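# Find the light check weight, put it on the red dish

## Task

Four check weights are on hand and exactly one weighs less than the rest. Use the balance to find it: the pointer sits over white when the pans hold equal loads, and it tips toward the side carrying less. Finish with the light weight lying flat on the red dish and none of the other three touching the dish. Apart from the weights and the dish, every object must stay upright, and the balance must remain on the piece of furniture it started on.

## Robot and tools

ROBOTS. Three identical i2rt Big YAM arms: arm1, arm2 and arm3. Each has six revolute joints, a two-finger gripper and a wrist camera. Fixed room cameras are room_a and room_b. Base (base_link) poses in the scene frame, in metres, quaternion wxyz: arm1 x=-0.017 y=+1.211 z=+0.828 (+0.030, -0.003, -0.002, -1.000); arm2 x=+0.095 y=-0.011 z=+0.883 (+0.025, -0.002, -0.007, +1.000); arm3 x=-0.083 y=-1.202 z=+0.816 (+0.086, +0.005, -0.002, +0.996). Each base faces along its own +x. arm1 therefore faces roughly -x, and the other two face roughly +x. Reach is about 1.0 m from the joint-1 axis.

FRAME. There is one scene frame. Its origin is on the floor and +z is up. The hand point lies between the finger pads, about 1 cm behind the tips. The fingers point along the hand's +z and close along its y. hand_target is where the hand would be at the joint targets the drive currently holds. Reported hand positions get less accurate at long reach.

JOINTS (radians, absolute, with the tolerance that counts as done):
- joint1_rad -2.879..2.879 (±0.045): base yaw, positive counter-clockwise seen from above.
- joint2_rad 0..3.141 (±0.14): shoulder; 0 is the upper arm pointing back, and larger values raise it and then bring it forward.
- joint3_rad 0..3.019 (±0.09): elbow; 0 is fully folded.
- joint4_rad -1.692..1.57 (±0.055): hand pitch, positive tilts the fingers up.
- joint5_rad -1.57..1.57 (±0.03): sideways swing, positive is toward the arm's right.
- joint6_rad -2.094..2.094 (±0.035): roll, positive is clockwise seen from behind.
- gripper_m 0..0.093 (±0.003): fingertip gap in metres. Each finger pad pushes with roughly 50-64 N.

move. The arguments are arm1, arm2, arm3 and cameras. Each arm key holds a separate object for that robot. Leave an arm out and it keeps its previous command. An arm object may contain:
- joints: a dict of absolute targets, keyed by joint name.
- target: an absolute hand pose with seven numbers [x, y, z, qw, qx, qy, qz], in metres, in the scene frame. The hand follows a straight line to it from its current hand_target. When target is present, joints may contain only gripper_m.
- speed: 0.002..0.5 m/s for that line, default 0.25. Rotation is limited to twice this value in rad/s. speed is only allowed together with target.
- min_time_s: 0.1..8 s, the shortest duration for each joint motion of that arm. It slows fast joints but never speeds up slow ones.
All motions in one call start together. Hand lines within a call finish together, so the slowest one sets the pace. A hand line lasts 0.5-10 s and is cut off at 10 s, and no action runs longer than 15 s. Each control step clips the commanded pose to within 100 mm and 20° of the measured pose, then solves damped IK, putting position ahead of orientation. Expect errors of about 1 cm or more, lag, and overshoot past speed when the arm is nearly straight. Paths do not steer around obstacles or other arms. Joint moves can take wide arcs because every joint runs at its own rate. An unknown key makes the call invalid. An out-of-range number gets it refused, and a refusal cancels the later move, wait and finished_scene calls in the same reply. cameras is a list chosen from arm1_cam_wrist, arm2_cam_wrist, arm3_cam_wrist, room_a, room_b, all. [] means none. If omitted, an empty move shows all cameras and an action shows none. A move with no action returns the full state, every image and the scene number.

wait: seconds 0..10, plus optional cameras. It commands nothing new. zoom_image: camera plus region [x0,y0,x1,y1] in pixels of that camera's latest image, origin at the top-left, at most 504×504; only cameras in the most recent images can be zoomed. finished_scene: scene = the current scene's number. It is irreversible and moves on to the next scene. The goal has to hold after the robots stop.

RESULTS. Each call returns per-arm state: joint_positions, Joint velocities (same order; 'within noise' means still), joint torques (N m, arm joints only, includes gravity, offset and noisy, with joints 3 and 4 wrapping at ±28), hand, hand_target, joint_status and hand_status. The 'move' line gives 'done' or the most serious status for each arm that was moved. An arm not named in a call appears under 'as last shown' with 'not commanded'. The 'pictures' line gives the image order, and images can be slightly older than the state. Status words: off_target means it settled away from the goal and may still be pushing. time_out means the arm kept a nearby target and still presses toward it, with on_its_own listing such joints and 'held at' giving the target, not the reading. not_followed or 'joint command not followed' or 'pose unreachable' means a self- or arm-collision check blocked the move; the robot may keep retrying until you send new targets. To relieve a push, command the joint to its reported position.

GRIPPER. Closed on nothing, it reads 0-0.003. In free air the reading is up to 0.003 wider than the real gap. On a hard part it may read up to 0.005 below the part's width, or 0.002 above. Commanding 0.005 m or more below the reading at first contact gives full force; soft, small or round items need a deeper target. To release, command well above the current reading.

CALIBRATION. Camera models, K, D and T_world_to_cam (scene to camera) are in the original calibration data. Room cameras may be off by up to about 2.3° and 9 mm, and are most accurate near the image centre. Wrist camera poses are derived from joint readings.

AVOID. Arms pressing hard on each other, including one gripper closing on another's fingers; this ends the scene. Collision checks can come too late, and they allow fingers, housings and cameras to meet. Also avoid hard impacts, tipping the balance or other upright items, moving the balance off its furniture, dropping parts from height, letting go of something while it moves, and pushing anything out of the work area or onto the floor. Arms do not stop on contact and keep pushing. Long pushes, stretched poses or held loads heat the motors: MOTOR HOT appears at 85 °C, and at 100 °C the arm goes limp for 30-60 s+ (limit_stop_at_motor_heat; resend targets afterwards). The scene keeps running while you think, holding the last command. Loose objects may get small random pushes.

Each tool is called after "Call:" by a JSON object that holds its "method" and its "body", one argument or row to a line.

## Session

Call:
{"method": "move", "body": {

}}

Scene clock: 0.00 s.
Joint torques (N m): no reading
Heat: arm1: hottest joint2_rad 37 °C; arm2: hottest joint2_rad 31 °C; arm3: hottest joint2_rad 36 °C.
Joint velocities: within noise
arm1.joint_positions: joint1_rad=+0.463 joint2_rad=+0.615 joint3_rad=+1.490 joint4_rad=-1.383 joint5_rad=+0.276 joint6_rad=+0.395 gripper_m=+0.09396
arm1.joint_status: not commanded
arm1.hand: x=-0.2166 y=+1.1519 z=+1.4100 quat_wxyz=(-0.119, -0.855, +0.016, +0.505) (m; scene frame)
arm1.hand_target: x=-0.2135 y=+1.1537 z=+1.4229 quat_wxyz=(-0.125, -0.847, +0.018, +0.516) (m; scene frame)
arm1.hand_status: not commanded
arm2.joint_positions: joint1_rad=+0.482 joint2_rad=+0.585 joint3_rad=+1.357 joint4_rad=-1.462 joint5_rad=+0.226 joint6_rad=+0.023 gripper_m=+0.09396
arm2.joint_status: not commanded
arm2.hand: x=-0.1095 y=-0.0683 z=+1.3892 quat_wxyz=(-0.010, +0.891, +0.138, -0.433) (m; scene frame)
arm2.hand_target: x=-0.1075 y=-0.0675 z=+1.4001 quat_wxyz=(-0.007, +0.885, +0.136, -0.444) (m; scene frame)
arm2.hand_status: not commanded
arm3.joint_positions: joint1_rad=-0.065 joint2_rad=+0.649 joint3_rad=+1.390 joint4_rad=-1.161 joint5_rad=-0.034 joint6_rad=-0.702 gripper_m=+0.09396
arm3.joint_status: not commanded
arm3.hand: x=-0.3410 y=-1.1470 z=+1.3892 quat_wxyz=(-0.236, +0.811, +0.203, -0.495) (m; scene frame)
arm3.hand_target: x=-0.3379 y=-1.1478 z=+1.4005 quat_wxyz=(-0.241, +0.804, +0.201, -0.504) (m; scene frame)
arm3.hand_status: not commanded
pictures: arm1_cam_wrist, arm2_cam_wrist, arm3_cam_wrist, room_a, room_b

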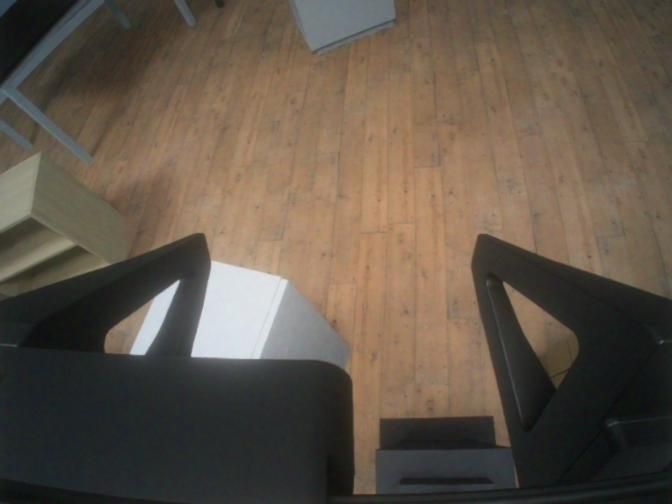

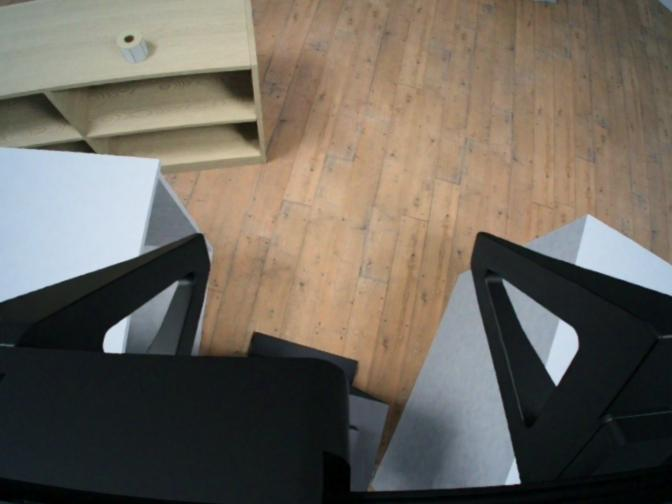

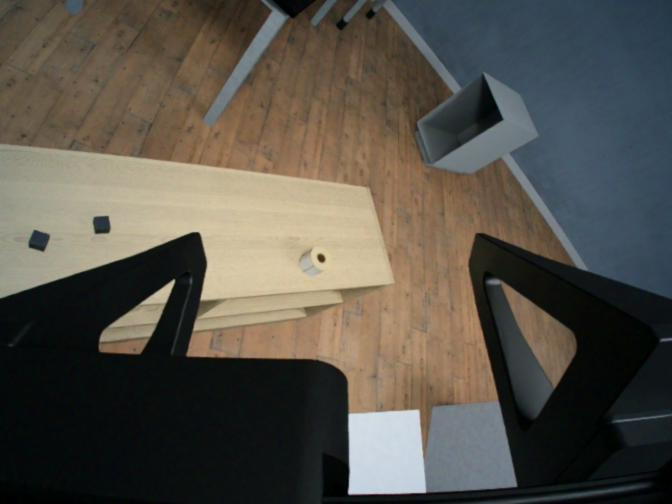

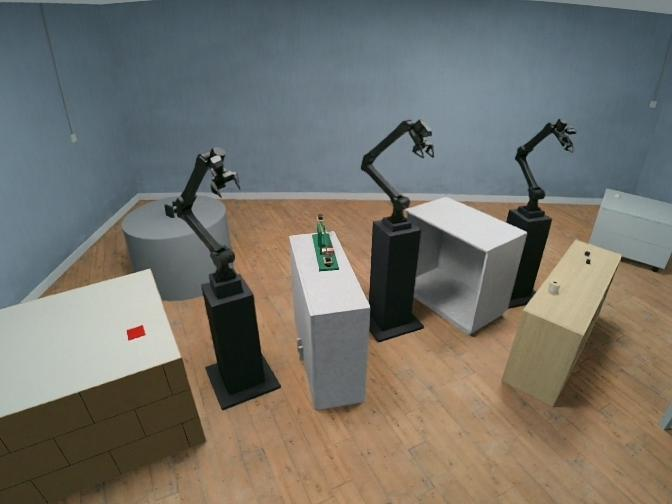

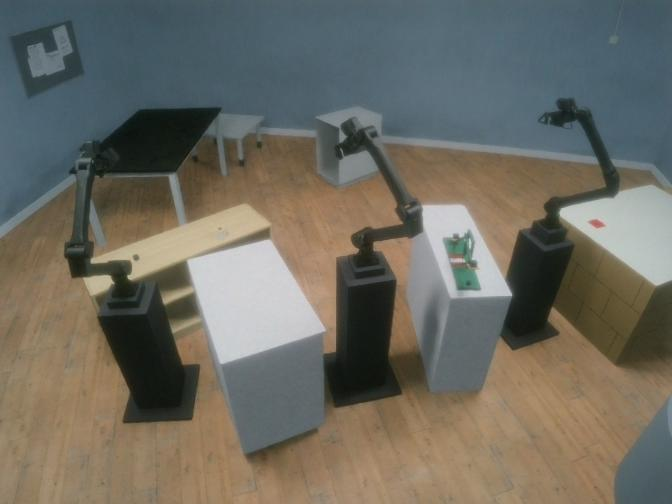

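Call:
{"method": "zoom_image", "body": {
  "camera": "room_a",
  "region": [280, 200, 380, 290]
}}

Call:
{"method": "zoom_image", "body": {
  "camera": "room_b",
  "region": [420, 210, 520, 310]
}}

Call:
{"method": "zoom_image", "body": {
  "camera": "room_a",
  "region": [500, 230, 630, 330]
}}

Call:
{"method": "zoom_image", "body": {
  "camera": "room_b",
  "region": [80, 190, 340, 380]
}}

Call:
{"method": "zoom_image", "body": {
  "camera": "room_a",
  "region": [60, 260, 220, 400]
}}

Scaled by 5.040 from the camera's 672x504 image, which has a finer 960x720 frame.

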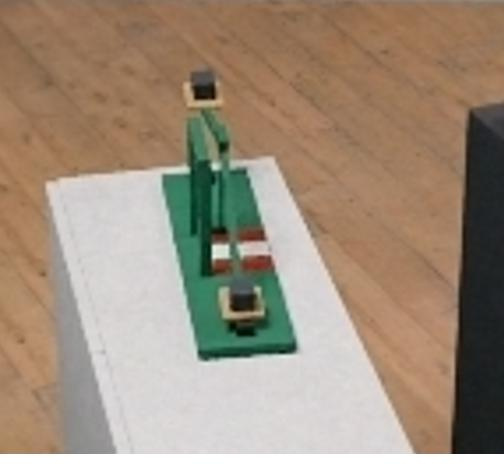

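Scaled by 5.040 from the camera's 672x504 image, which has a finer 960x720 frame.

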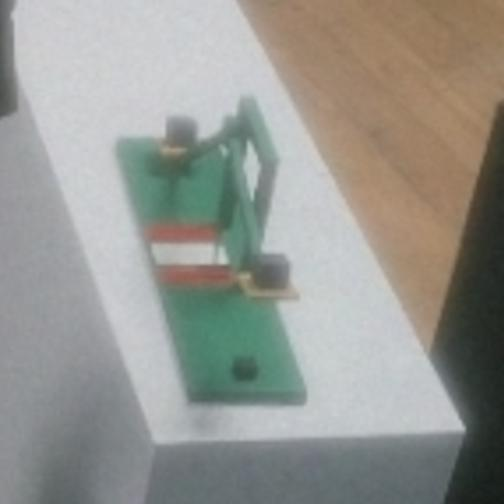

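Scaled by 3.877 from the camera's 672x504 image, which has a finer 960x720 frame.

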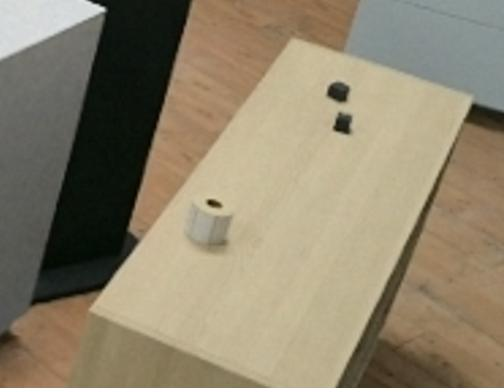

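Scaled by 1.938 from the camera's 672x504 image, which has a finer 960x720 frame.

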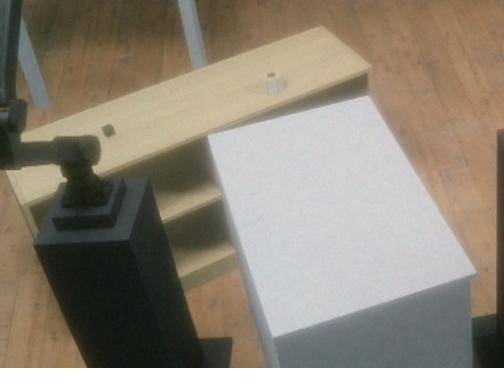

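Scaled by 3.150 from the camera's 672x504 image, which has a finer 960x720 frame.

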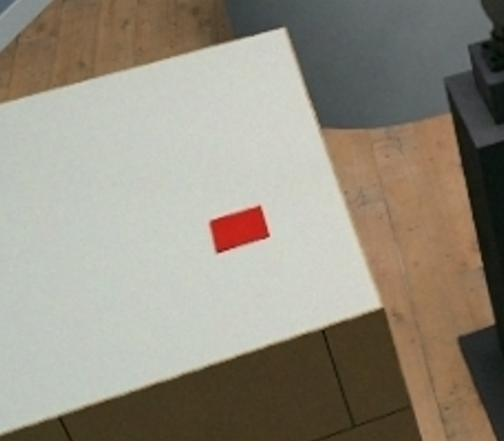

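Call:
{"method": "move", "body": {
  "arm1": {"joints":{"joint1_rad":1.72,"joint5_rad":0,"joint6_rad":0}}
}}

Call:
{"method": "move", "body": {
  "arm1": {"target":[0.08,0.80,1.25,0.417,0.530,0.655,-0.338]},
  "cameras": ["arm1_cam_wrist"]
}}

Scene clock: 6.13 s.
Joint torques (N m): arm1=[1.08 2.96 10.21 2.24 -0.01 -0.24] | arm2=[1.38 2.08 10.99 1.96 0.09 0.11] | arm3=[-1.08 0.44 8.8 2.09 -0.01 0.02]
Heat: arm1: hottest joint2_rad 37 °C; arm2: hottest joint2_rad 31 °C; arm3: hottest joint2_rad 36 °C.
move: arm1 done
Joint velocities: within noise
arm1.joint_positions: joint1_rad=+1.706 joint2_rad=+0.615 joint3_rad=+1.490 joint4_rad=-1.383 joint5_rad=+0.002 joint6_rad=+0.014 gripper_m=+0.09397
arm1.joint_status: all done
arm1.hand: x=+0.0278 y=+1.0048 z=+1.4059 quat_wxyz=(-0.392, -0.550, -0.663, +0.323) (m; scene frame)
arm1.hand_target: x=+0.0304 y=+1.0088 z=+1.4189 quat_wxyz=(-0.403, -0.535, -0.664, +0.331) (m; scene frame)
arm1.hand_status: not commanded
arm2, arm3: as last shown
arm3.hand_target: x=-0.3379 y=-1.1478 z=+1.4005 quat_wxyz=(-0.241, +0.805, +0.201, -0.504) (m; scene frame)
pictures: none

Scene clock: 8.03 s.
Joint torques (N m): arm1=[0.26 -2.78 12.75 2.55 0.2 -0.05] | arm2=[1.61 2.2 11.02 1.92 0.07 0.11] | arm3=[-1.2 0.38 8.8 2.07 -0.01 0.01]
Heat: arm1: hottest joint2_rad 37 °C; arm2: hottest joint2_rad 31 °C; arm3: hottest joint2_rad 36 °C.
move: arm1 off_target
Joint velocities: within noise
arm1.joint_positions: joint1_rad=+1.727 joint2_rad=+0.848 joint3_rad=+1.007 joint4_rad=-0.633 joint5_rad=+0.014 joint6_rad=+0.014 gripper_m=+0.09397
arm1.joint_status: not commanded
arm1.hand: x=+0.0737 y=+0.8027 z=+1.2361 quat_wxyz=(-0.404, -0.540, -0.660, +0.332) (m; scene frame)
arm1.hand_target: x=+0.0798 y=+0.8005 z=+1.2499 quat_wxyz=(-0.417, -0.531, -0.656, +0.338) (m; scene frame)
arm1.hand_status: off_target (0.016 m and 2.1 deg from the pose sent, 0.263 m and 4.1 deg at the start)
arm2, arm3: as last shown
pictures: arm1_cam_wrist
camera_calibration:
arm1_cam_wrist: T_world_to_cam=[[-0.980575, -0.19609, 0.00462393, 0.223918], [-0.17755, 0.877352, -0.445791, -0.137074], [0.0833586, -0.437953, -0.895125, 1.5794], [0, 0, 0, 1]] pos_world=[0.063574, 0.855873, 1.35162]

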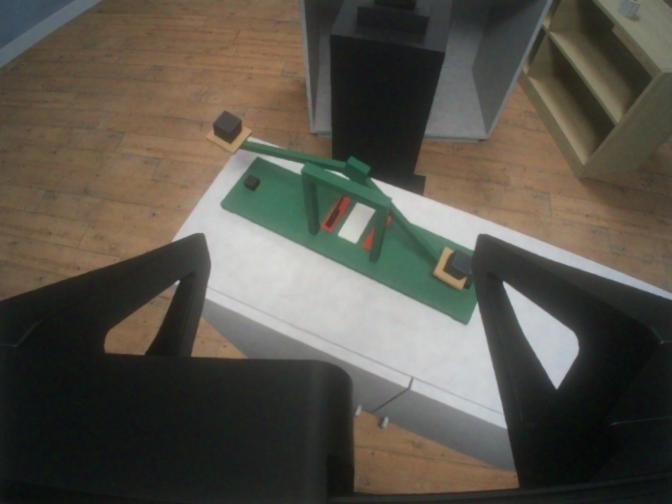

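Call:
{"method": "move", "body": {
  "arm2": {"joints":{"joint1_rad":-1.97,"joint5_rad":0,"joint6_rad":0}}
}}

Call:
{"method": "move", "body": {
  "arm2": {"target":[0.285,0.38,1.12,0.220,-0.512,0.819,0.137]},
  "cameras": ["arm1_cam_wrist","arm2_cam_wrist"]
}}

Scene clock: 11.87 s.
Joint torques (N m): arm1=[0.97 -2.9 12.85 2.58 0.11 -0.08] | arm2=[0.62 2.49 10.8 1.91 -0.09 -0.01] | arm3=[-1.26 0.44 8.79 2.09 0 0.01]
Heat: arm1: hottest joint2_rad 37 °C; arm2: hottest joint2_rad 31 °C; arm3: hottest joint2_rad 36 °C.
move: arm2 done
Joint velocities: within noise
arm1, arm3: as last shown
arm2.joint_positions: joint1_rad=-1.958 joint2_rad=+0.585 joint3_rad=+1.357 joint4_rad=-1.462 joint5_rad=+0.001 joint6_rad=+0.008 gripper_m=+0.09398
arm2.joint_status: all done
arm2.hand: x=+0.1823 y=+0.1701 z=+1.3909 quat_wxyz=(-0.364, +0.480, -0.763, -0.234) (m; scene frame)
arm2.hand_target: x=+0.1834 y=+0.1670 z=+1.4018 quat_wxyz=(-0.376, +0.476, -0.759, -0.237) (m; scene frame)
arm2.hand_status: not commanded
pictures: none

Scene clock: 14.17 s.
Joint torques (N m): arm1=[0.79 -2.67 12.89 2.61 0.12 -0.11] | arm2=[0.67 -6.12 12.51 1.83 0.03 0.05] | arm3=[-1.2 0.44 8.8 2.07 -0.02 0.01]
Heat: arm1: hottest joint2_rad 37 °C; arm2: hottest joint2_rad 31 °C; arm3: hottest joint2_rad 36 °C.
move: arm2 off_target
Joint velocities: within noise
arm1, arm3: as last shown
arm2.joint_positions: joint1_rad=-1.958 joint2_rad=+1.169 joint3_rad=+1.006 joint4_rad=-0.917 joint5_rad=+0.005 joint6_rad=+0.008 gripper_m=+0.09398
arm2.joint_status: not commanded
arm2.hand: x=+0.2778 y=+0.3745 z=+1.1145 quat_wxyz=(-0.211, +0.515, -0.820, -0.134) (m; scene frame)
arm2.hand_target: x=+0.2849 y=+0.3798 z=+1.1201 quat_wxyz=(-0.220, +0.512, -0.819, -0.137) (m; scene frame)
arm2.hand_status: off_target (0.011 m and 1.1 deg from the pose sent, 0.358 m and 21.3 deg at the start)
pictures: arm1_cam_wrist, arm2_cam_wrist
camera_calibration:
arm1_cam_wrist: T_world_to_cam=[[-0.980575, -0.19609, 0.00462393, 0.223918], [-0.17755, 0.877352, -0.445791, -0.137074], [0.0833586, -0.437953, -0.895125, 1.5794], [0, 0, 0, 1]] pos_world=[0.063574, 0.855873, 1.35162]
arm2_cam_wrist: T_world_to_cam=[[0.904137, -0.427202, -0.0059489, -0.0833285], [-0.42373, -0.898397, 0.115483, 0.330757], [-0.0546791, -0.101892, -0.993292, 1.28446], [0, 0, 0, 1]] pos_world=[0.285725, 0.392429, 1.23715]

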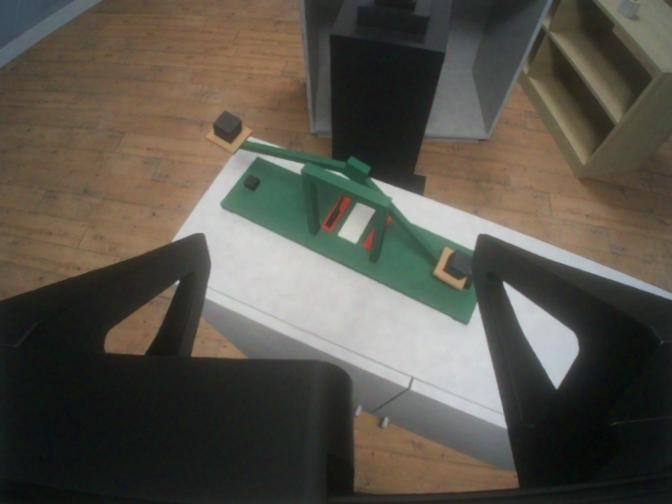

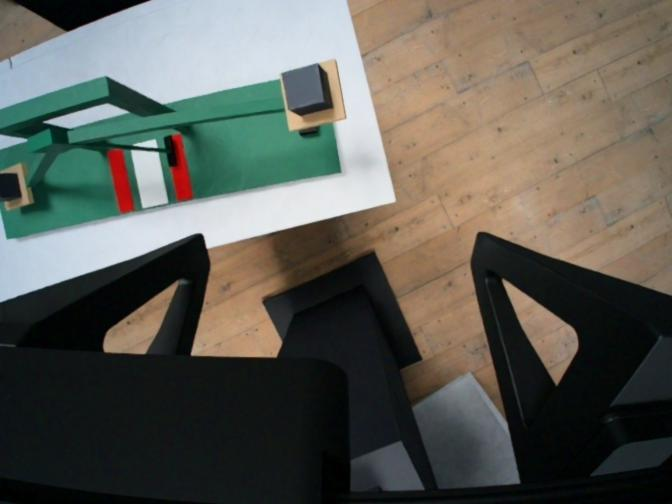

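Call:
{"method": "move", "body": {
  "arm2": {"target":[0.309,0.487,1.06,0.069,-0.610,0.788,0.053],"joints":{"gripper_m":0.07}},
  "cameras": ["arm1_cam_wrist","arm2_cam_wrist"]
}}

Call:
{"method": "zoom_image", "body": {
  "camera": "arm1_cam_wrist",
  "region": [120, 20, 320, 170]
}}

Scene clock: 16.63 s.
Joint torques (N m): arm1=[0.85 -2.9 12.83 2.7 0.18 -0.1] | arm2=[2.02 -12.28 15.16 0.54 -0.13 -0.02] | arm3=[-1.14 0.44 8.76 2.09 -0.01 0.02]
Heat: arm1: hottest joint2_rad 37 °C; arm2: hottest joint3_rad 33 °C; arm3: hottest joint2_rad 36 °C.
move: arm2 off_target
Joint velocities: within noise
arm1, arm3: as last shown
arm2.joint_positions: joint1_rad=-1.942 joint2_rad=+1.664 joint3_rad=+1.405 joint4_rad=-1.181 joint5_rad=-0.023 joint6_rad=-0.146 gripper_m=+0.07010
arm2.joint_status: all done
arm2.hand: x=+0.3068 y=+0.4683 z=+1.0486 quat_wxyz=(-0.058, +0.602, -0.795, -0.046) (m; scene frame)
arm2.hand_target: x=+0.3086 y=+0.4862 z=+1.0602 quat_wxyz=(-0.069, +0.610, -0.788, -0.053) (m; scene frame)
arm2.hand_status: off_target (0.022 m and 1.9 deg from the pose sent, 0.129 m and 22.0 deg at the start)
pictures: arm1_cam_wrist, arm2_cam_wrist
camera_calibration:
arm1_cam_wrist: T_world_to_cam=[[-0.980575, -0.19609, 0.00462393, 0.223918], [-0.17755, 0.877352, -0.445791, -0.137074], [0.0833586, -0.437953, -0.895125, 1.5794], [0, 0, 0, 1]] pos_world=[0.063574, 0.855873, 1.35162]
arm2_cam_wrist: T_world_to_cam=[[0.96399, -0.265786, -0.00899025, -0.16073], [-0.23262, -0.859116, 0.455859, 0.000860111], [-0.128885, -0.437352, -0.890006, 1.30171], [0, 0, 0, 1]] pos_world=[0.322912, 0.527325, 1.15669]

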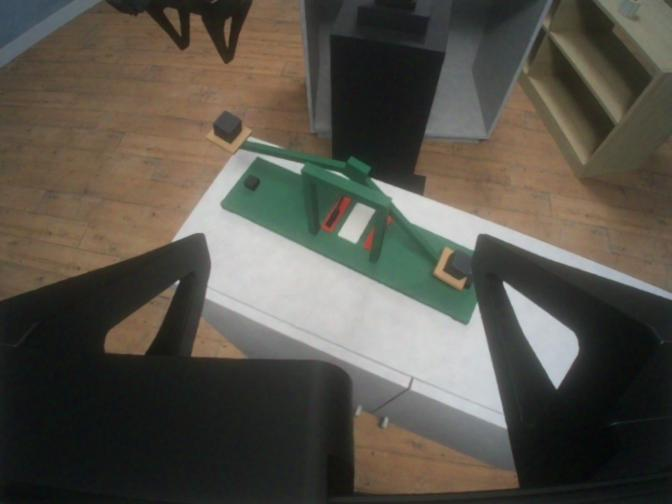

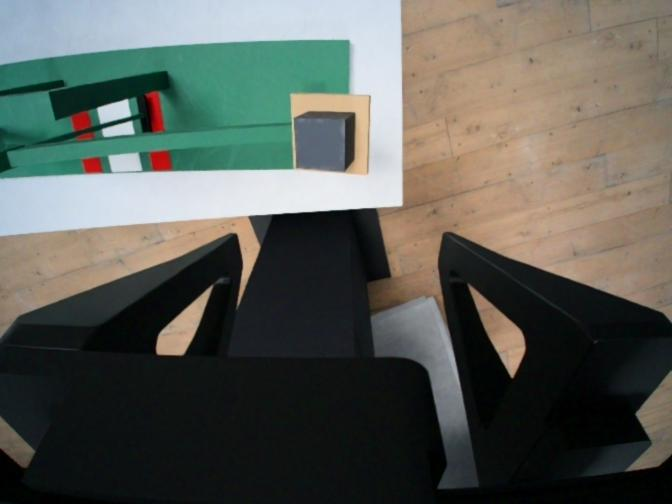

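Scaled by 2.520 from the camera's 672x504 image, which has a finer 960x720 frame.

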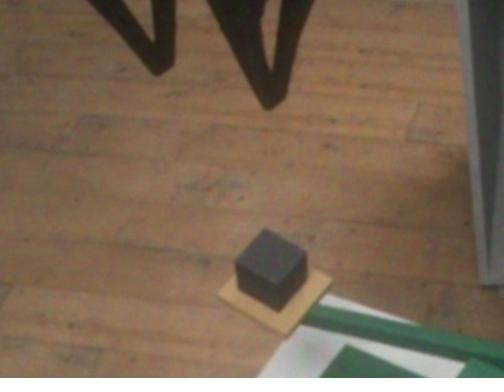

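Call:
{"method": "move", "body": {
  "arm2": {"target":[0.302,0.507,0.995,0.069,-0.610,0.788,0.053],"speed":0.1},
  "cameras": ["arm1_cam_wrist","arm2_cam_wrist"]
}}

Call:
{"method": "zoom_image", "body": {
  "camera": "arm1_cam_wrist",
  "region": [120, 20, 320, 170]
}}

Scene clock: 18.33 s.
Joint torques (N m): arm1=[0.91 -2.78 12.77 2.65 0.17 -0.06] | arm2=[2.78 -12.22 9.74 1.24 0.01 0.22] | arm3=[-1.08 0.44 8.79 2.09 -0.01 0.02]
Heat: arm1: hottest joint2_rad 37 °C; arm2: hottest joint3_rad 33 °C; arm3: hottest joint2_rad 36 °C.
move: arm2 off_target
Joint velocities: within noise
arm1, arm3: as last shown
arm2.joint_positions: joint1_rad=-1.917 joint2_rad=+1.749 joint3_rad=+1.405 joint4_rad=-1.050 joint5_rad=-0.021 joint6_rad=-0.140 gripper_m=+0.07010
arm2.joint_status: not commanded
arm2.hand: x=+0.3076 y=+0.5041 z=+1.0096 quat_wxyz=(-0.077, +0.609, -0.787, -0.058) (m; scene frame)
arm2.hand_target: x=+0.3019 y=+0.5066 z=+0.9952 quat_wxyz=(-0.069, +0.610, -0.788, -0.053) (m; scene frame)
arm2.hand_status: off_target (0.016 m and 1.1 deg from the pose sent, 0.066 m and 1.9 deg at the start)
pictures: arm1_cam_wrist, arm2_cam_wrist
camera_calibration:
arm1_cam_wrist: T_world_to_cam=[[-0.980575, -0.19609, 0.00462393, 0.223918], [-0.17755, 0.877352, -0.445791, -0.137074], [0.0833586, -0.437953, -0.895125, 1.5794], [0, 0, 0, 1]] pos_world=[0.063574, 0.855873, 1.35162]
arm2_cam_wrist: T_world_to_cam=[[0.968858, -0.247609, -0.00182103, -0.170192], [-0.224479, -0.88141, 0.415603, 0.0990992], [-0.104512, -0.402252, -0.909544, 1.27725], [0, 0, 0, 1]] pos_world=[0.320626, 0.558983, 1.12022]

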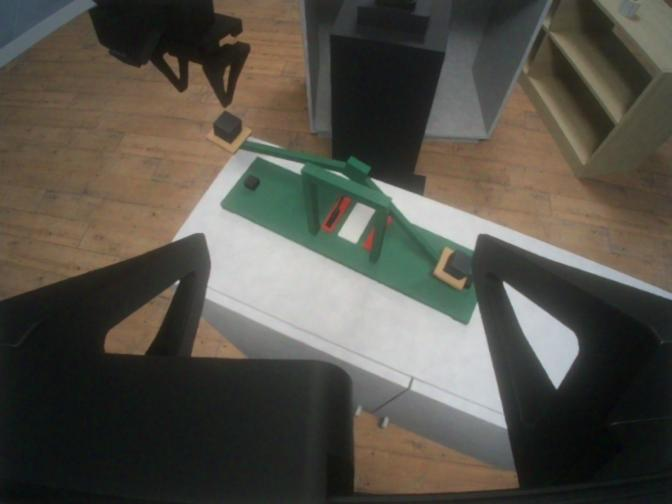

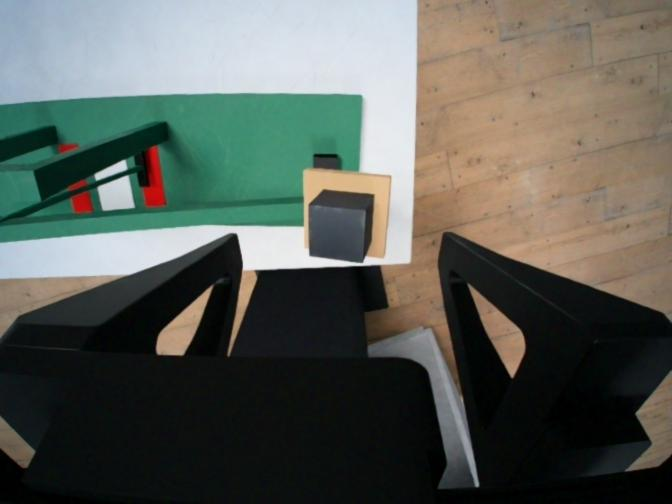

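Scaled by 2.520 from the camera's 672x504 image, which has a finer 960x720 frame.

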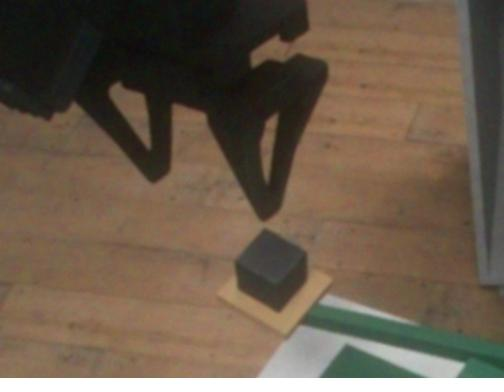

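Call:
{"method": "move", "body": {
  "arm2": {"target":[0.297,0.496,0.935,0.069,-0.610,0.788,0.053],"speed":0.08},
  "cameras": ["arm1_cam_wrist","arm2_cam_wrist"]
}}

Call:
{"method": "zoom_image", "body": {
  "camera": "arm1_cam_wrist",
  "region": [120, 20, 320, 170]
}}

Scene clock: 20.20 s.
Joint torques (N m): arm1=[0.67 -2.73 12.82 2.61 0.16 -0.08] | arm2=[2.26 -11.75 9.42 1.29 0 0.2] | arm3=[-1.2 0.32 8.8 2.06 -0.01 0.01]
Heat: arm1: hottest joint2_rad 37 °C; arm2: hottest joint3_rad 33 °C; arm3: hottest joint2_rad 36 °C.
move: arm2 off_target
Joint velocities: within noise
arm1, arm3: as last shown
arm2.joint_positions: joint1_rad=-1.917 joint2_rad=+1.787 joint3_rad=+1.282 joint4_rad=-0.892 joint5_rad=-0.021 joint6_rad=-0.139 gripper_m=+0.07010
arm2.joint_status: not commanded
arm2.hand: x=+0.3030 y=+0.4936 z=+0.9479 quat_wxyz=(-0.076, +0.609, -0.788, -0.057) (m; scene frame)
arm2.hand_target: x=+0.2969 y=+0.4956 z=+0.9351 quat_wxyz=(-0.069, +0.610, -0.788, -0.053) (m; scene frame)
arm2.hand_status: off_target (0.014 m and 0.9 deg from the pose sent, 0.076 m and 1.1 deg at the start)
pictures: arm1_cam_wrist, arm2_cam_wrist
camera_calibration:
arm1_cam_wrist: T_world_to_cam=[[-0.980575, -0.19609, 0.00462393, 0.223918], [-0.17755, 0.877352, -0.445791, -0.137074], [0.0833586, -0.437953, -0.895125, 1.5794], [0, 0, 0, 1]] pos_world=[0.063574, 0.855873, 1.35162]
arm2_cam_wrist: T_world_to_cam=[[0.968672, -0.248332, -0.00242323, -0.167498], [-0.224583, -0.880113, 0.418287, 0.111196], [-0.106007, -0.404638, -0.908312, 1.21691], [0, 0, 0, 1]] pos_world=[0.316224, 0.548679, 1.05842]

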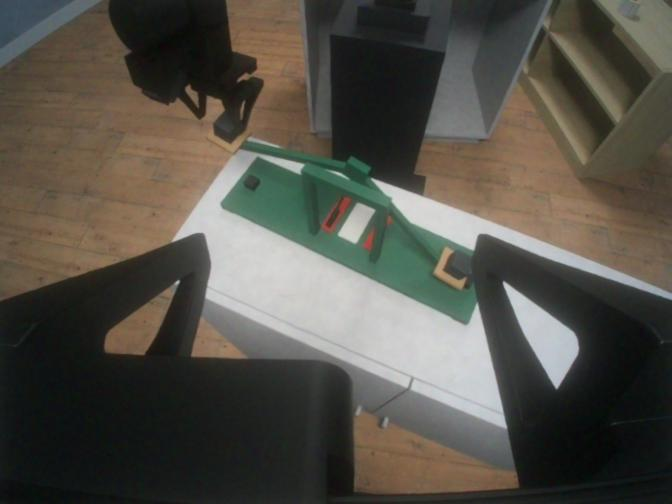

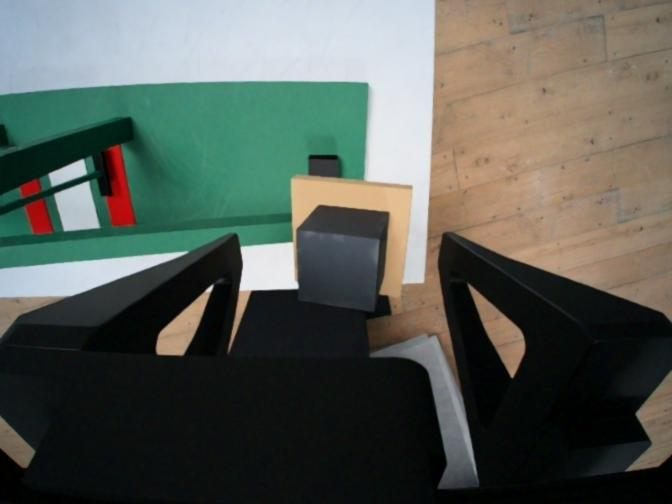

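Scaled by 2.520 from the camera's 672x504 image, which has a finer 960x720 frame.

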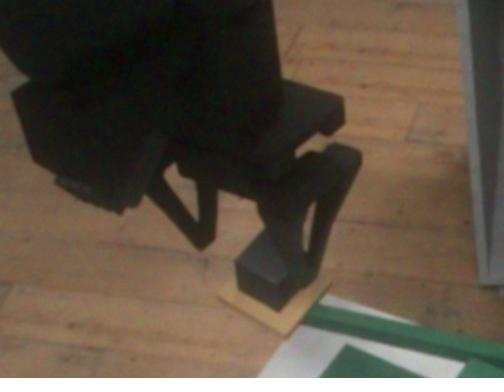

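Call:
{"method": "move", "body": {
  "arm2": {"target":[0.296,0.494,0.919,0.069,-0.610,0.788,0.053],"speed":0.05}
}}

Call:
{"method": "move", "body": {
  "arm2": {"joints":{"gripper_m":0.020}},
  "cameras": ["arm1_cam_wrist","arm2_cam_wrist"]
}}

Call:
{"method": "zoom_image", "body": {
  "camera": "arm1_cam_wrist",
  "region": [120, 20, 320, 170]
}}

Scene clock: 21.57 s.
Joint torques (N m): arm1=[1.03 -3.02 12.79 2.61 0.11 -0.08] | arm2=[2.32 -12.34 9.14 1.28 0.02 0.19] | arm3=[-1.14 0.44 8.81 2.09 -0.01 0.02]
Heat: arm1: hottest joint3_rad 38 °C; arm2: hottest joint3_rad 34 °C; arm3: hottest joint2_rad 36 °C.
move: arm2 off_target
Joint velocities: within noise
arm1: as last shown
arm2.joint_positions: joint1_rad=-1.917 joint2_rad=+1.802 joint3_rad=+1.259 joint4_rad=-0.851 joint5_rad=-0.021 joint6_rad=-0.139 gripper_m=+0.07010
arm2.joint_status: not commanded
arm2.hand: x=+0.3025 y=+0.4925 z=+0.9330 quat_wxyz=(-0.077, +0.608, -0.788, -0.058) (m; scene frame)
arm2.hand_target: x=+0.2960 y=+0.4935 z=+0.9191 quat_wxyz=(-0.069, +0.610, -0.788, -0.053) (m; scene frame)
arm2.hand_status: off_target (0.016 m and 1.1 deg from the pose sent, 0.030 m and 1.0 deg at the start)
arm3.joint_positions: joint1_rad=-0.065 joint2_rad=+0.649 joint3_rad=+1.390 joint4_rad=-1.161 joint5_rad=-0.034 joint6_rad=-0.702 gripper_m=+0.09396
arm3.joint_status: not commanded
arm3.hand: x=-0.3410 y=-1.1470 z=+1.3892 quat_wxyz=(-0.236, +0.811, +0.203, -0.495) (m; scene frame)
arm3.hand_target: x=-0.3379 y=-1.1478 z=+1.4005 quat_wxyz=(-0.241, +0.805, +0.201, -0.504) (m; scene frame)
arm3.hand_status: not commanded
pictures: none

Scene clock: 22.20 s.
Joint torques (N m): arm1=[0.73 -2.55 12.75 2.52 0.11 -0.1] | arm2=[2.43 -12.22 9.14 1.24 -0.05 0.2] | arm3=[-1.14 0.38 8.79 2.07 -0.01 0.01]
Heat: arm1: hottest joint3_rad 38 °C; arm2: hottest joint3_rad 34 °C; arm3: hottest joint2_rad 36 °C.
move: arm2 off_target
Joint velocities: within noise
arm1, arm3: as last shown
arm2.joint_positions: joint1_rad=-1.916 joint2_rad=+1.802 joint3_rad=+1.259 joint4_rad=-0.851 joint5_rad=-0.020 joint6_rad=-0.138 gripper_m=+0.03050
arm2.joint_status: gripper_m off_target (ended at +0.03053, target +0.02000)
arm2.hand: x=+0.3023 y=+0.4925 z=+0.9330 quat_wxyz=(-0.077, +0.608, -0.788, -0.057) (m; scene frame)
arm2.hand_target: x=+0.2959 y=+0.4935 z=+0.9191 quat_wxyz=(-0.069, +0.610, -0.788, -0.053) (m; scene frame)
arm2.hand_status: not commanded
pictures: arm1_cam_wrist, arm2_cam_wrist
camera_calibration:
arm1_cam_wrist: T_world_to_cam=[[-0.980575, -0.19609, 0.00462393, 0.223918], [-0.17755, 0.877352, -0.445791, -0.137074], [0.0833586, -0.437953, -0.895125, 1.5794], [0, 0, 0, 1]] pos_world=[0.063574, 0.855873, 1.35162]
arm2_cam_wrist: T_world_to_cam=[[0.968523, -0.248922, -0.00116499, -0.167906], [-0.22588, -0.880816, 0.416103, 0.119204], [-0.104603, -0.402742, -0.909317, 1.20246], [0, 0, 0, 1]] pos_world=[0.315328, 0.547483, 1.04362]

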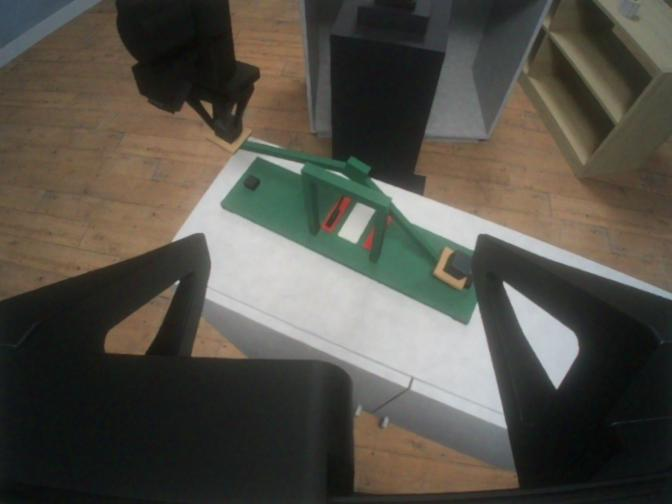

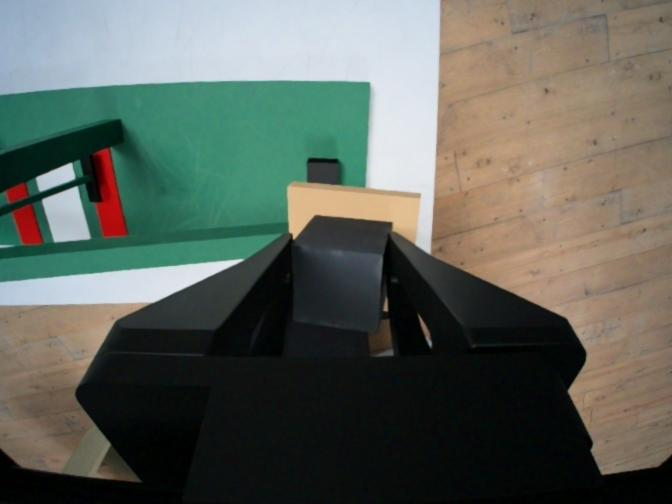

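Scaled by 2.520 from the camera's 672x504 image, which has a finer 960x720 frame.

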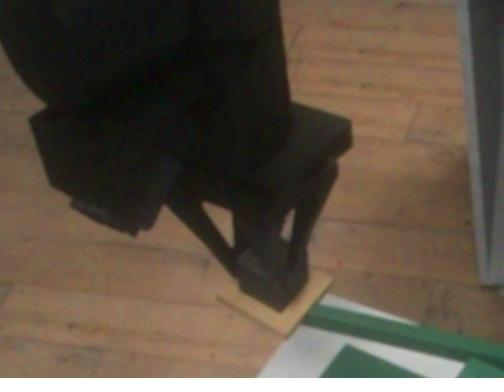

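Gripped. Lift straight up.

Call:
{"method": "move", "body": {
  "arm2": {"target":[0.298,0.492,1.04,0.069,-0.610,0.788,0.053],"speed":0.12},
  "cameras": ["arm1_cam_wrist","arm2_cam_wrist"]
}}

Call:
{"method": "zoom_image", "body": {
  "camera": "arm1_cam_wrist",
  "region": [100, 0, 600, 370]
}}

Scene clock: 24.07 s.
Joint torques (N m): arm1=[1.03 -2.37 12.74 2.59 0.15 -0.08] | arm2=[1.96 -15.09 14.98 0.55 -0.07 0.15] | arm3=[-1.14 0.5 8.79 2.07 0 0.01]
Heat: arm1: hottest joint3_rad 38 °C; arm2: hottest joint3_rad 34 °C; arm3: hottest joint2_rad 36 °C.
move: arm2 off_target
Joint velocities: within noise
arm1.joint_positions: joint1_rad=+1.727 joint2_rad=+0.848 joint3_rad=+1.007 joint4_rad=-0.633 joint5_rad=+0.014 joint6_rad=+0.014 gripper_m=+0.09397
arm1.joint_status: not commanded
arm1.hand: x=+0.0737 y=+0.8027 z=+1.2361 quat_wxyz=(-0.404, -0.540, -0.660, +0.332) (m; scene frame)
arm1.hand_target: x=+0.0798 y=+0.8005 z=+1.2499 quat_wxyz=(-0.417, -0.531, -0.656, +0.338) (m; scene frame)
arm1.hand_status: not commanded
arm2.joint_positions: joint1_rad=-1.916 joint2_rad=+1.711 joint3_rad=+1.364 joint4_rad=-1.131 joint5_rad=-0.020 joint6_rad=-0.138 gripper_m=+0.03050
arm2.joint_status: not commanded
arm2.hand: x=+0.2937 y=+0.4720 z=+1.0101 quat_wxyz=(-0.041, +0.610, -0.790, -0.037) (m; scene frame)
arm2.hand_target: x=+0.2974 y=+0.4905 z=+1.0404 quat_wxyz=(-0.069, +0.610, -0.788, -0.053) (m; scene frame)
arm2.hand_status: off_target (0.036 m and 3.7 deg from the pose sent, 0.107 m and 1.1 deg at the start)
arm3: as last shown
pictures: arm1_cam_wrist, arm2_cam_wrist
camera_calibration:
arm1_cam_wrist: T_world_to_cam=[[-0.980575, -0.19609, 0.00462393, 0.223918], [-0.17755, 0.877352, -0.445791, -0.137074], [0.0833586, -0.437953, -0.895125, 1.5794], [0, 0, 0, 1]] pos_world=[0.063574, 0.855873, 1.35162]
arm2_cam_wrist: T_world_to_cam=[[0.968429, -0.248948, -0.0130658, -0.152554], [-0.210872, -0.846014, 0.489687, -0.0280938], [-0.13296, -0.471472, -0.8718, 1.26624], [0, 0, 0, 1]] pos_world=[0.310173, 0.535251, 1.11567]

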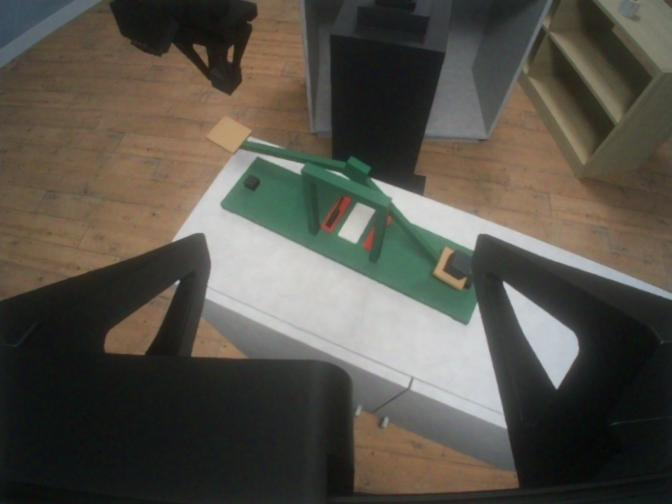

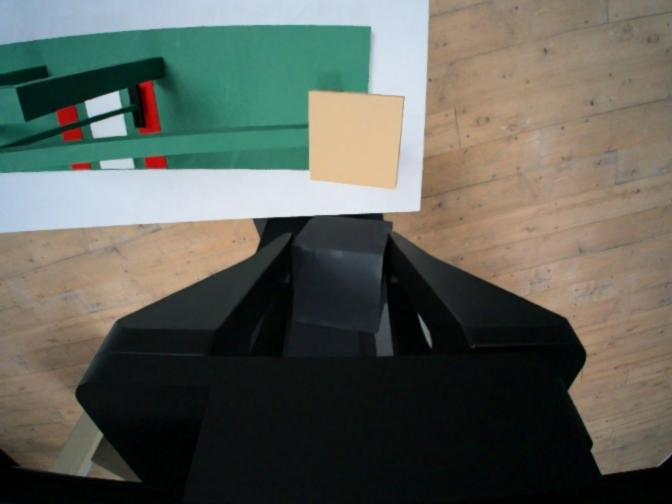

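Scaled by 1.008 from the camera's 672x504 image, which has a finer 960x720 frame.

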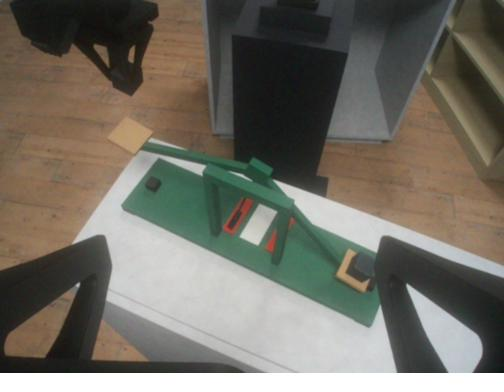

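Call:
{"method": "move", "body": {
  "arm2": {"target":[0.250,0.635,1.04,0.069,-0.610,0.788,0.053],"speed":0.15}
}}

Call:
{"method": "move", "body": {
  "arm2": {"target":[0.250,0.635,0.87,0.069,-0.610,0.788,0.053],"speed":0.15},
  "cameras": ["arm1_cam_wrist","arm2_cam_wrist"]
}}

Call:
{"method": "zoom_image", "body": {
  "camera": "arm1_cam_wrist",
  "region": [150, 50, 400, 300]
}}

Scene clock: 26.93 s.
Joint torques (N m): arm1=[0.73 -2.43 12.7 2.73 0.14 -0.09] | arm2=[1.55 -15.68 15.92 0.54 0.05 0.18] | arm3=[-1.14 0.44 8.79 2.1 -0.01 0.02]
Heat: arm1: hottest joint3_rad 38 °C; arm2: hottest joint3_rad 35 °C; arm3: hottest joint2_rad 36 °C.
move: arm2 off_target
Joint velocities: within noise
arm1, arm3: as last shown
arm2.joint_positions: joint1_rad=-1.759 joint2_rad=+1.995 joint3_rad=+1.824 joint4_rad=-1.271 joint5_rad=+0.002 joint6_rad=+0.010 gripper_m=+0.03050
arm2.joint_status: not commanded
arm2.hand: x=+0.2487 y=+0.6160 z=+1.0292 quat_wxyz=(-0.057, +0.612, -0.787, -0.044) (m; scene frame)
arm2.hand_target: x=+0.2496 y=+0.6340 z=+1.0402 quat_wxyz=(-0.070, +0.610, -0.788, -0.054) (m; scene frame)
arm2.hand_status: off_target (0.022 m and 1.8 deg from the pose sent, 0.171 m and 3.7 deg at the start)
pictures: none

Scene clock: 28.87 s.
Joint torques (N m): arm1=[1.08 -2.49 12.72 2.52 0.15 -0.08] | arm2=[1.96 -17.32 10.17 1.28 0.06 0.21] | arm3=[-1.03 0.44 8.77 2.09 -0.01 0.01]
Heat: arm1: hottest joint3_rad 39 °C; arm2: hottest joint3_rad 35 °C; arm3: hottest joint2_rad 36 °C.
move: arm2 done
Joint velocities: within noise
arm1, arm3: as last shown
arm2.joint_positions: joint1_rad=-1.759 joint2_rad=+2.148 joint3_rad=+1.656 joint4_rad=-0.918 joint5_rad=+0.002 joint6_rad=+0.010 gripper_m=+0.03050
arm2.joint_status: not commanded
arm2.hand: x=+0.2526 y=+0.6319 z=+0.8787 quat_wxyz=(-0.070, +0.612, -0.786, -0.054) (m; scene frame)
arm2.hand_target: x=+0.2499 y=+0.6349 z=+0.8701 quat_wxyz=(-0.069, +0.610, -0.788, -0.053) (m; scene frame)
arm2.hand_status: done (0.010 m and 0.3 deg from the pose sent, 0.160 m and 1.8 deg at the start)
pictures: arm1_cam_wrist, arm2_cam_wrist
camera_calibration:
arm1_cam_wrist: T_world_to_cam=[[-0.980575, -0.19609, 0.00462393, 0.223918], [-0.17755, 0.877352, -0.445791, -0.137074], [0.0833586, -0.437953, -0.895125, 1.5794], [0, 0, 0, 1]] pos_world=[0.063574, 0.855873, 1.35162]
arm2_cam_wrist: T_world_to_cam=[[0.970349, -0.24166, -0.00481232, -0.0869689], [-0.216066, -0.876161, 0.430881, 0.234871], [-0.108343, -0.417065, -0.902396, 1.20793], [0, 0, 0, 1]] pos_world=[0.266008, 0.688552, 0.98841]

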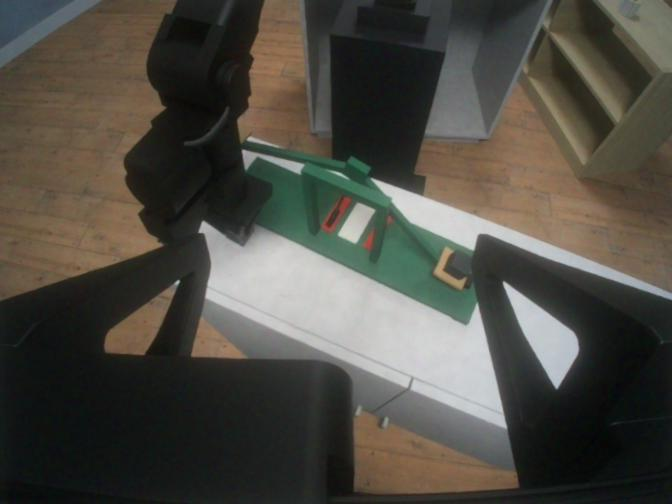

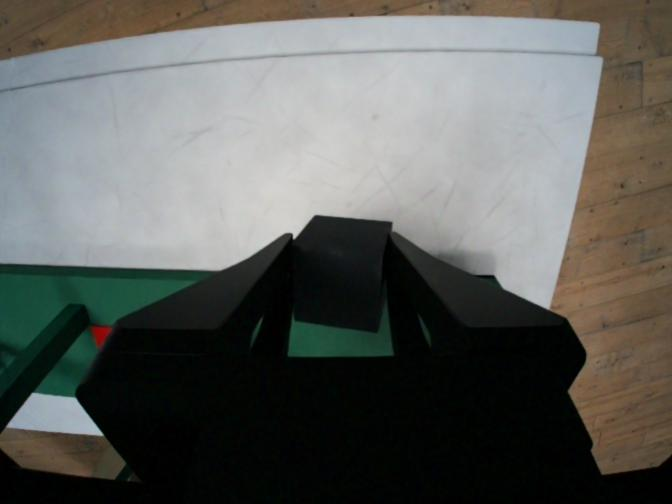

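Scaled by 2.016 from the camera's 672x504 image, which has a finer 960x720 frame.

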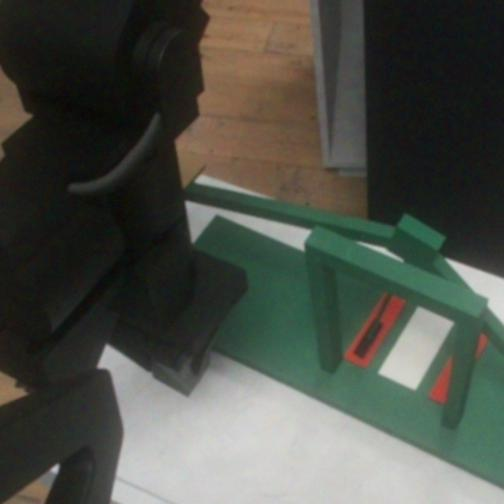

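Call:
{"method": "move", "body": {
  "arm2": {"target":[0.248,0.662,0.87,0.069,-0.610,0.788,0.053],"speed":0.1}
}}

Call:
{"method": "move", "body": {
  "arm2": {"target":[0.248,0.662,0.828,0.069,-0.610,0.788,0.053],"speed":0.05},
  "cameras": ["arm1_cam_wrist","arm2_cam_wrist"]
}}

Call:
{"method": "zoom_image", "body": {
  "camera": "arm1_cam_wrist",
  "region": [150, 150, 300, 300]
}}

Scene clock: 30.40 s.
Joint torques (N m): arm1=[0.5 -2.9 12.77 2.59 0.18 -0.04] | arm2=[2.26 -17.14 14.43 0.55 0.05 0.19] | arm3=[-1.14 0.56 8.79 2.06 -0.01 0.01]
Heat: arm1: hottest joint3_rad 39 °C; arm2: hottest joint3_rad 36 °C; arm3: hottest joint2_rad 36 °C.
move: arm2 off_target
Joint velocities: within noise
arm1, arm3: as last shown
arm2.joint_positions: joint1_rad=-1.752 joint2_rad=+2.203 joint3_rad=+1.714 joint4_rad=-0.949 joint5_rad=+0.004 joint6_rad=+0.022 gripper_m=+0.03050
arm2.joint_status: not commanded
arm2.hand: x=+0.2502 y=+0.6415 z=+0.8639 quat_wxyz=(-0.059, +0.610, -0.789, -0.045) (m; scene frame)
arm2.hand_target: x=+0.2477 y=+0.6611 z=+0.8704 quat_wxyz=(-0.069, +0.610, -0.788, -0.053) (m; scene frame)
arm2.hand_status: off_target (0.022 m and 1.5 deg from the pose sent, 0.032 m and 0.3 deg at the start)
pictures: none

Scene clock: 31.83 s.
Joint torques (N m): arm1=[0.56 -3.19 12.78 2.55 0.13 -0.1] | arm2=[2.37 -17.44 12.46 1.25 0.04 0.2] | arm3=[-1.14 0.44 8.79 2.04 -0.01 0.01]
Heat: arm1: hottest joint3_rad 39 °C; arm2: hottest joint3_rad 36 °C; arm3: hottest joint2_rad 36 °C.
move: arm2 off_target
Joint velocities: within noise
arm1, arm3: as last shown
arm2.joint_positions: joint1_rad=-1.752 joint2_rad=+2.257 joint3_rad=+1.714 joint4_rad=-0.889 joint5_rad=+0.004 joint6_rad=+0.022 gripper_m=+0.03050
arm2.joint_status: not commanded
arm2.hand: x=+0.2515 y=+0.6469 z=+0.8305 quat_wxyz=(-0.061, +0.610, -0.789, -0.047) (m; scene frame)
arm2.hand_target: x=+0.2478 y=+0.6615 z=+0.8284 quat_wxyz=(-0.069, +0.610, -0.788, -0.053) (m; scene frame)
arm2.hand_status: off_target (0.016 m and 1.2 deg from the pose sent, 0.041 m and 1.5 deg at the start)
pictures: arm1_cam_wrist, arm2_cam_wrist
camera_calibration:
arm1_cam_wrist: T_world_to_cam=[[-0.980575, -0.19609, 0.00462393, 0.223918], [-0.17755, 0.877352, -0.445791, -0.137074], [0.0833586, -0.437953, -0.895125, 1.5794], [0, 0, 0, 1]] pos_world=[0.063574, 0.855873, 1.35162]
arm2_cam_wrist: T_world_to_cam=[[0.968993, -0.247039, -0.005022, -0.0785542], [-0.218204, -0.865073, 0.451703, 0.244636], [-0.115933, -0.436601, -0.892154, 1.17658], [0, 0, 0, 1]] pos_world=[0.265903, 0.705918, 0.938793]

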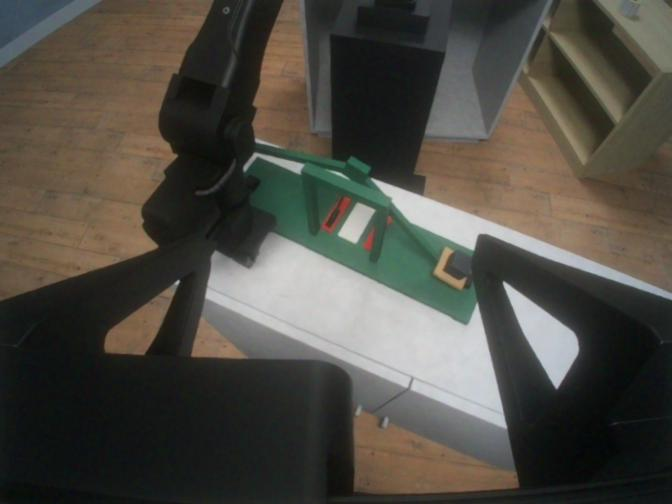

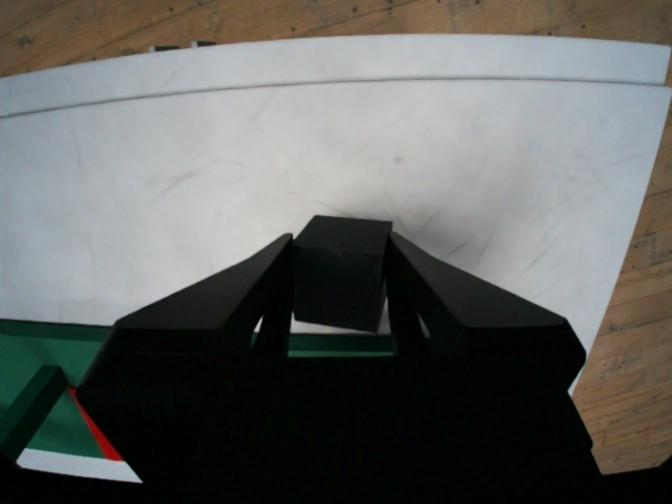

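Scaled by 3.360 from the camera's 672x504 image, which has a finer 960x720 frame.

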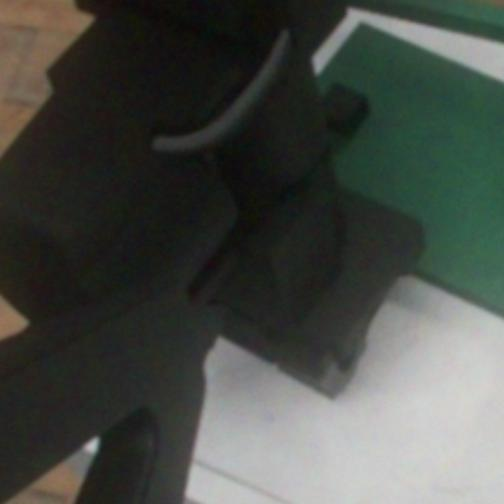

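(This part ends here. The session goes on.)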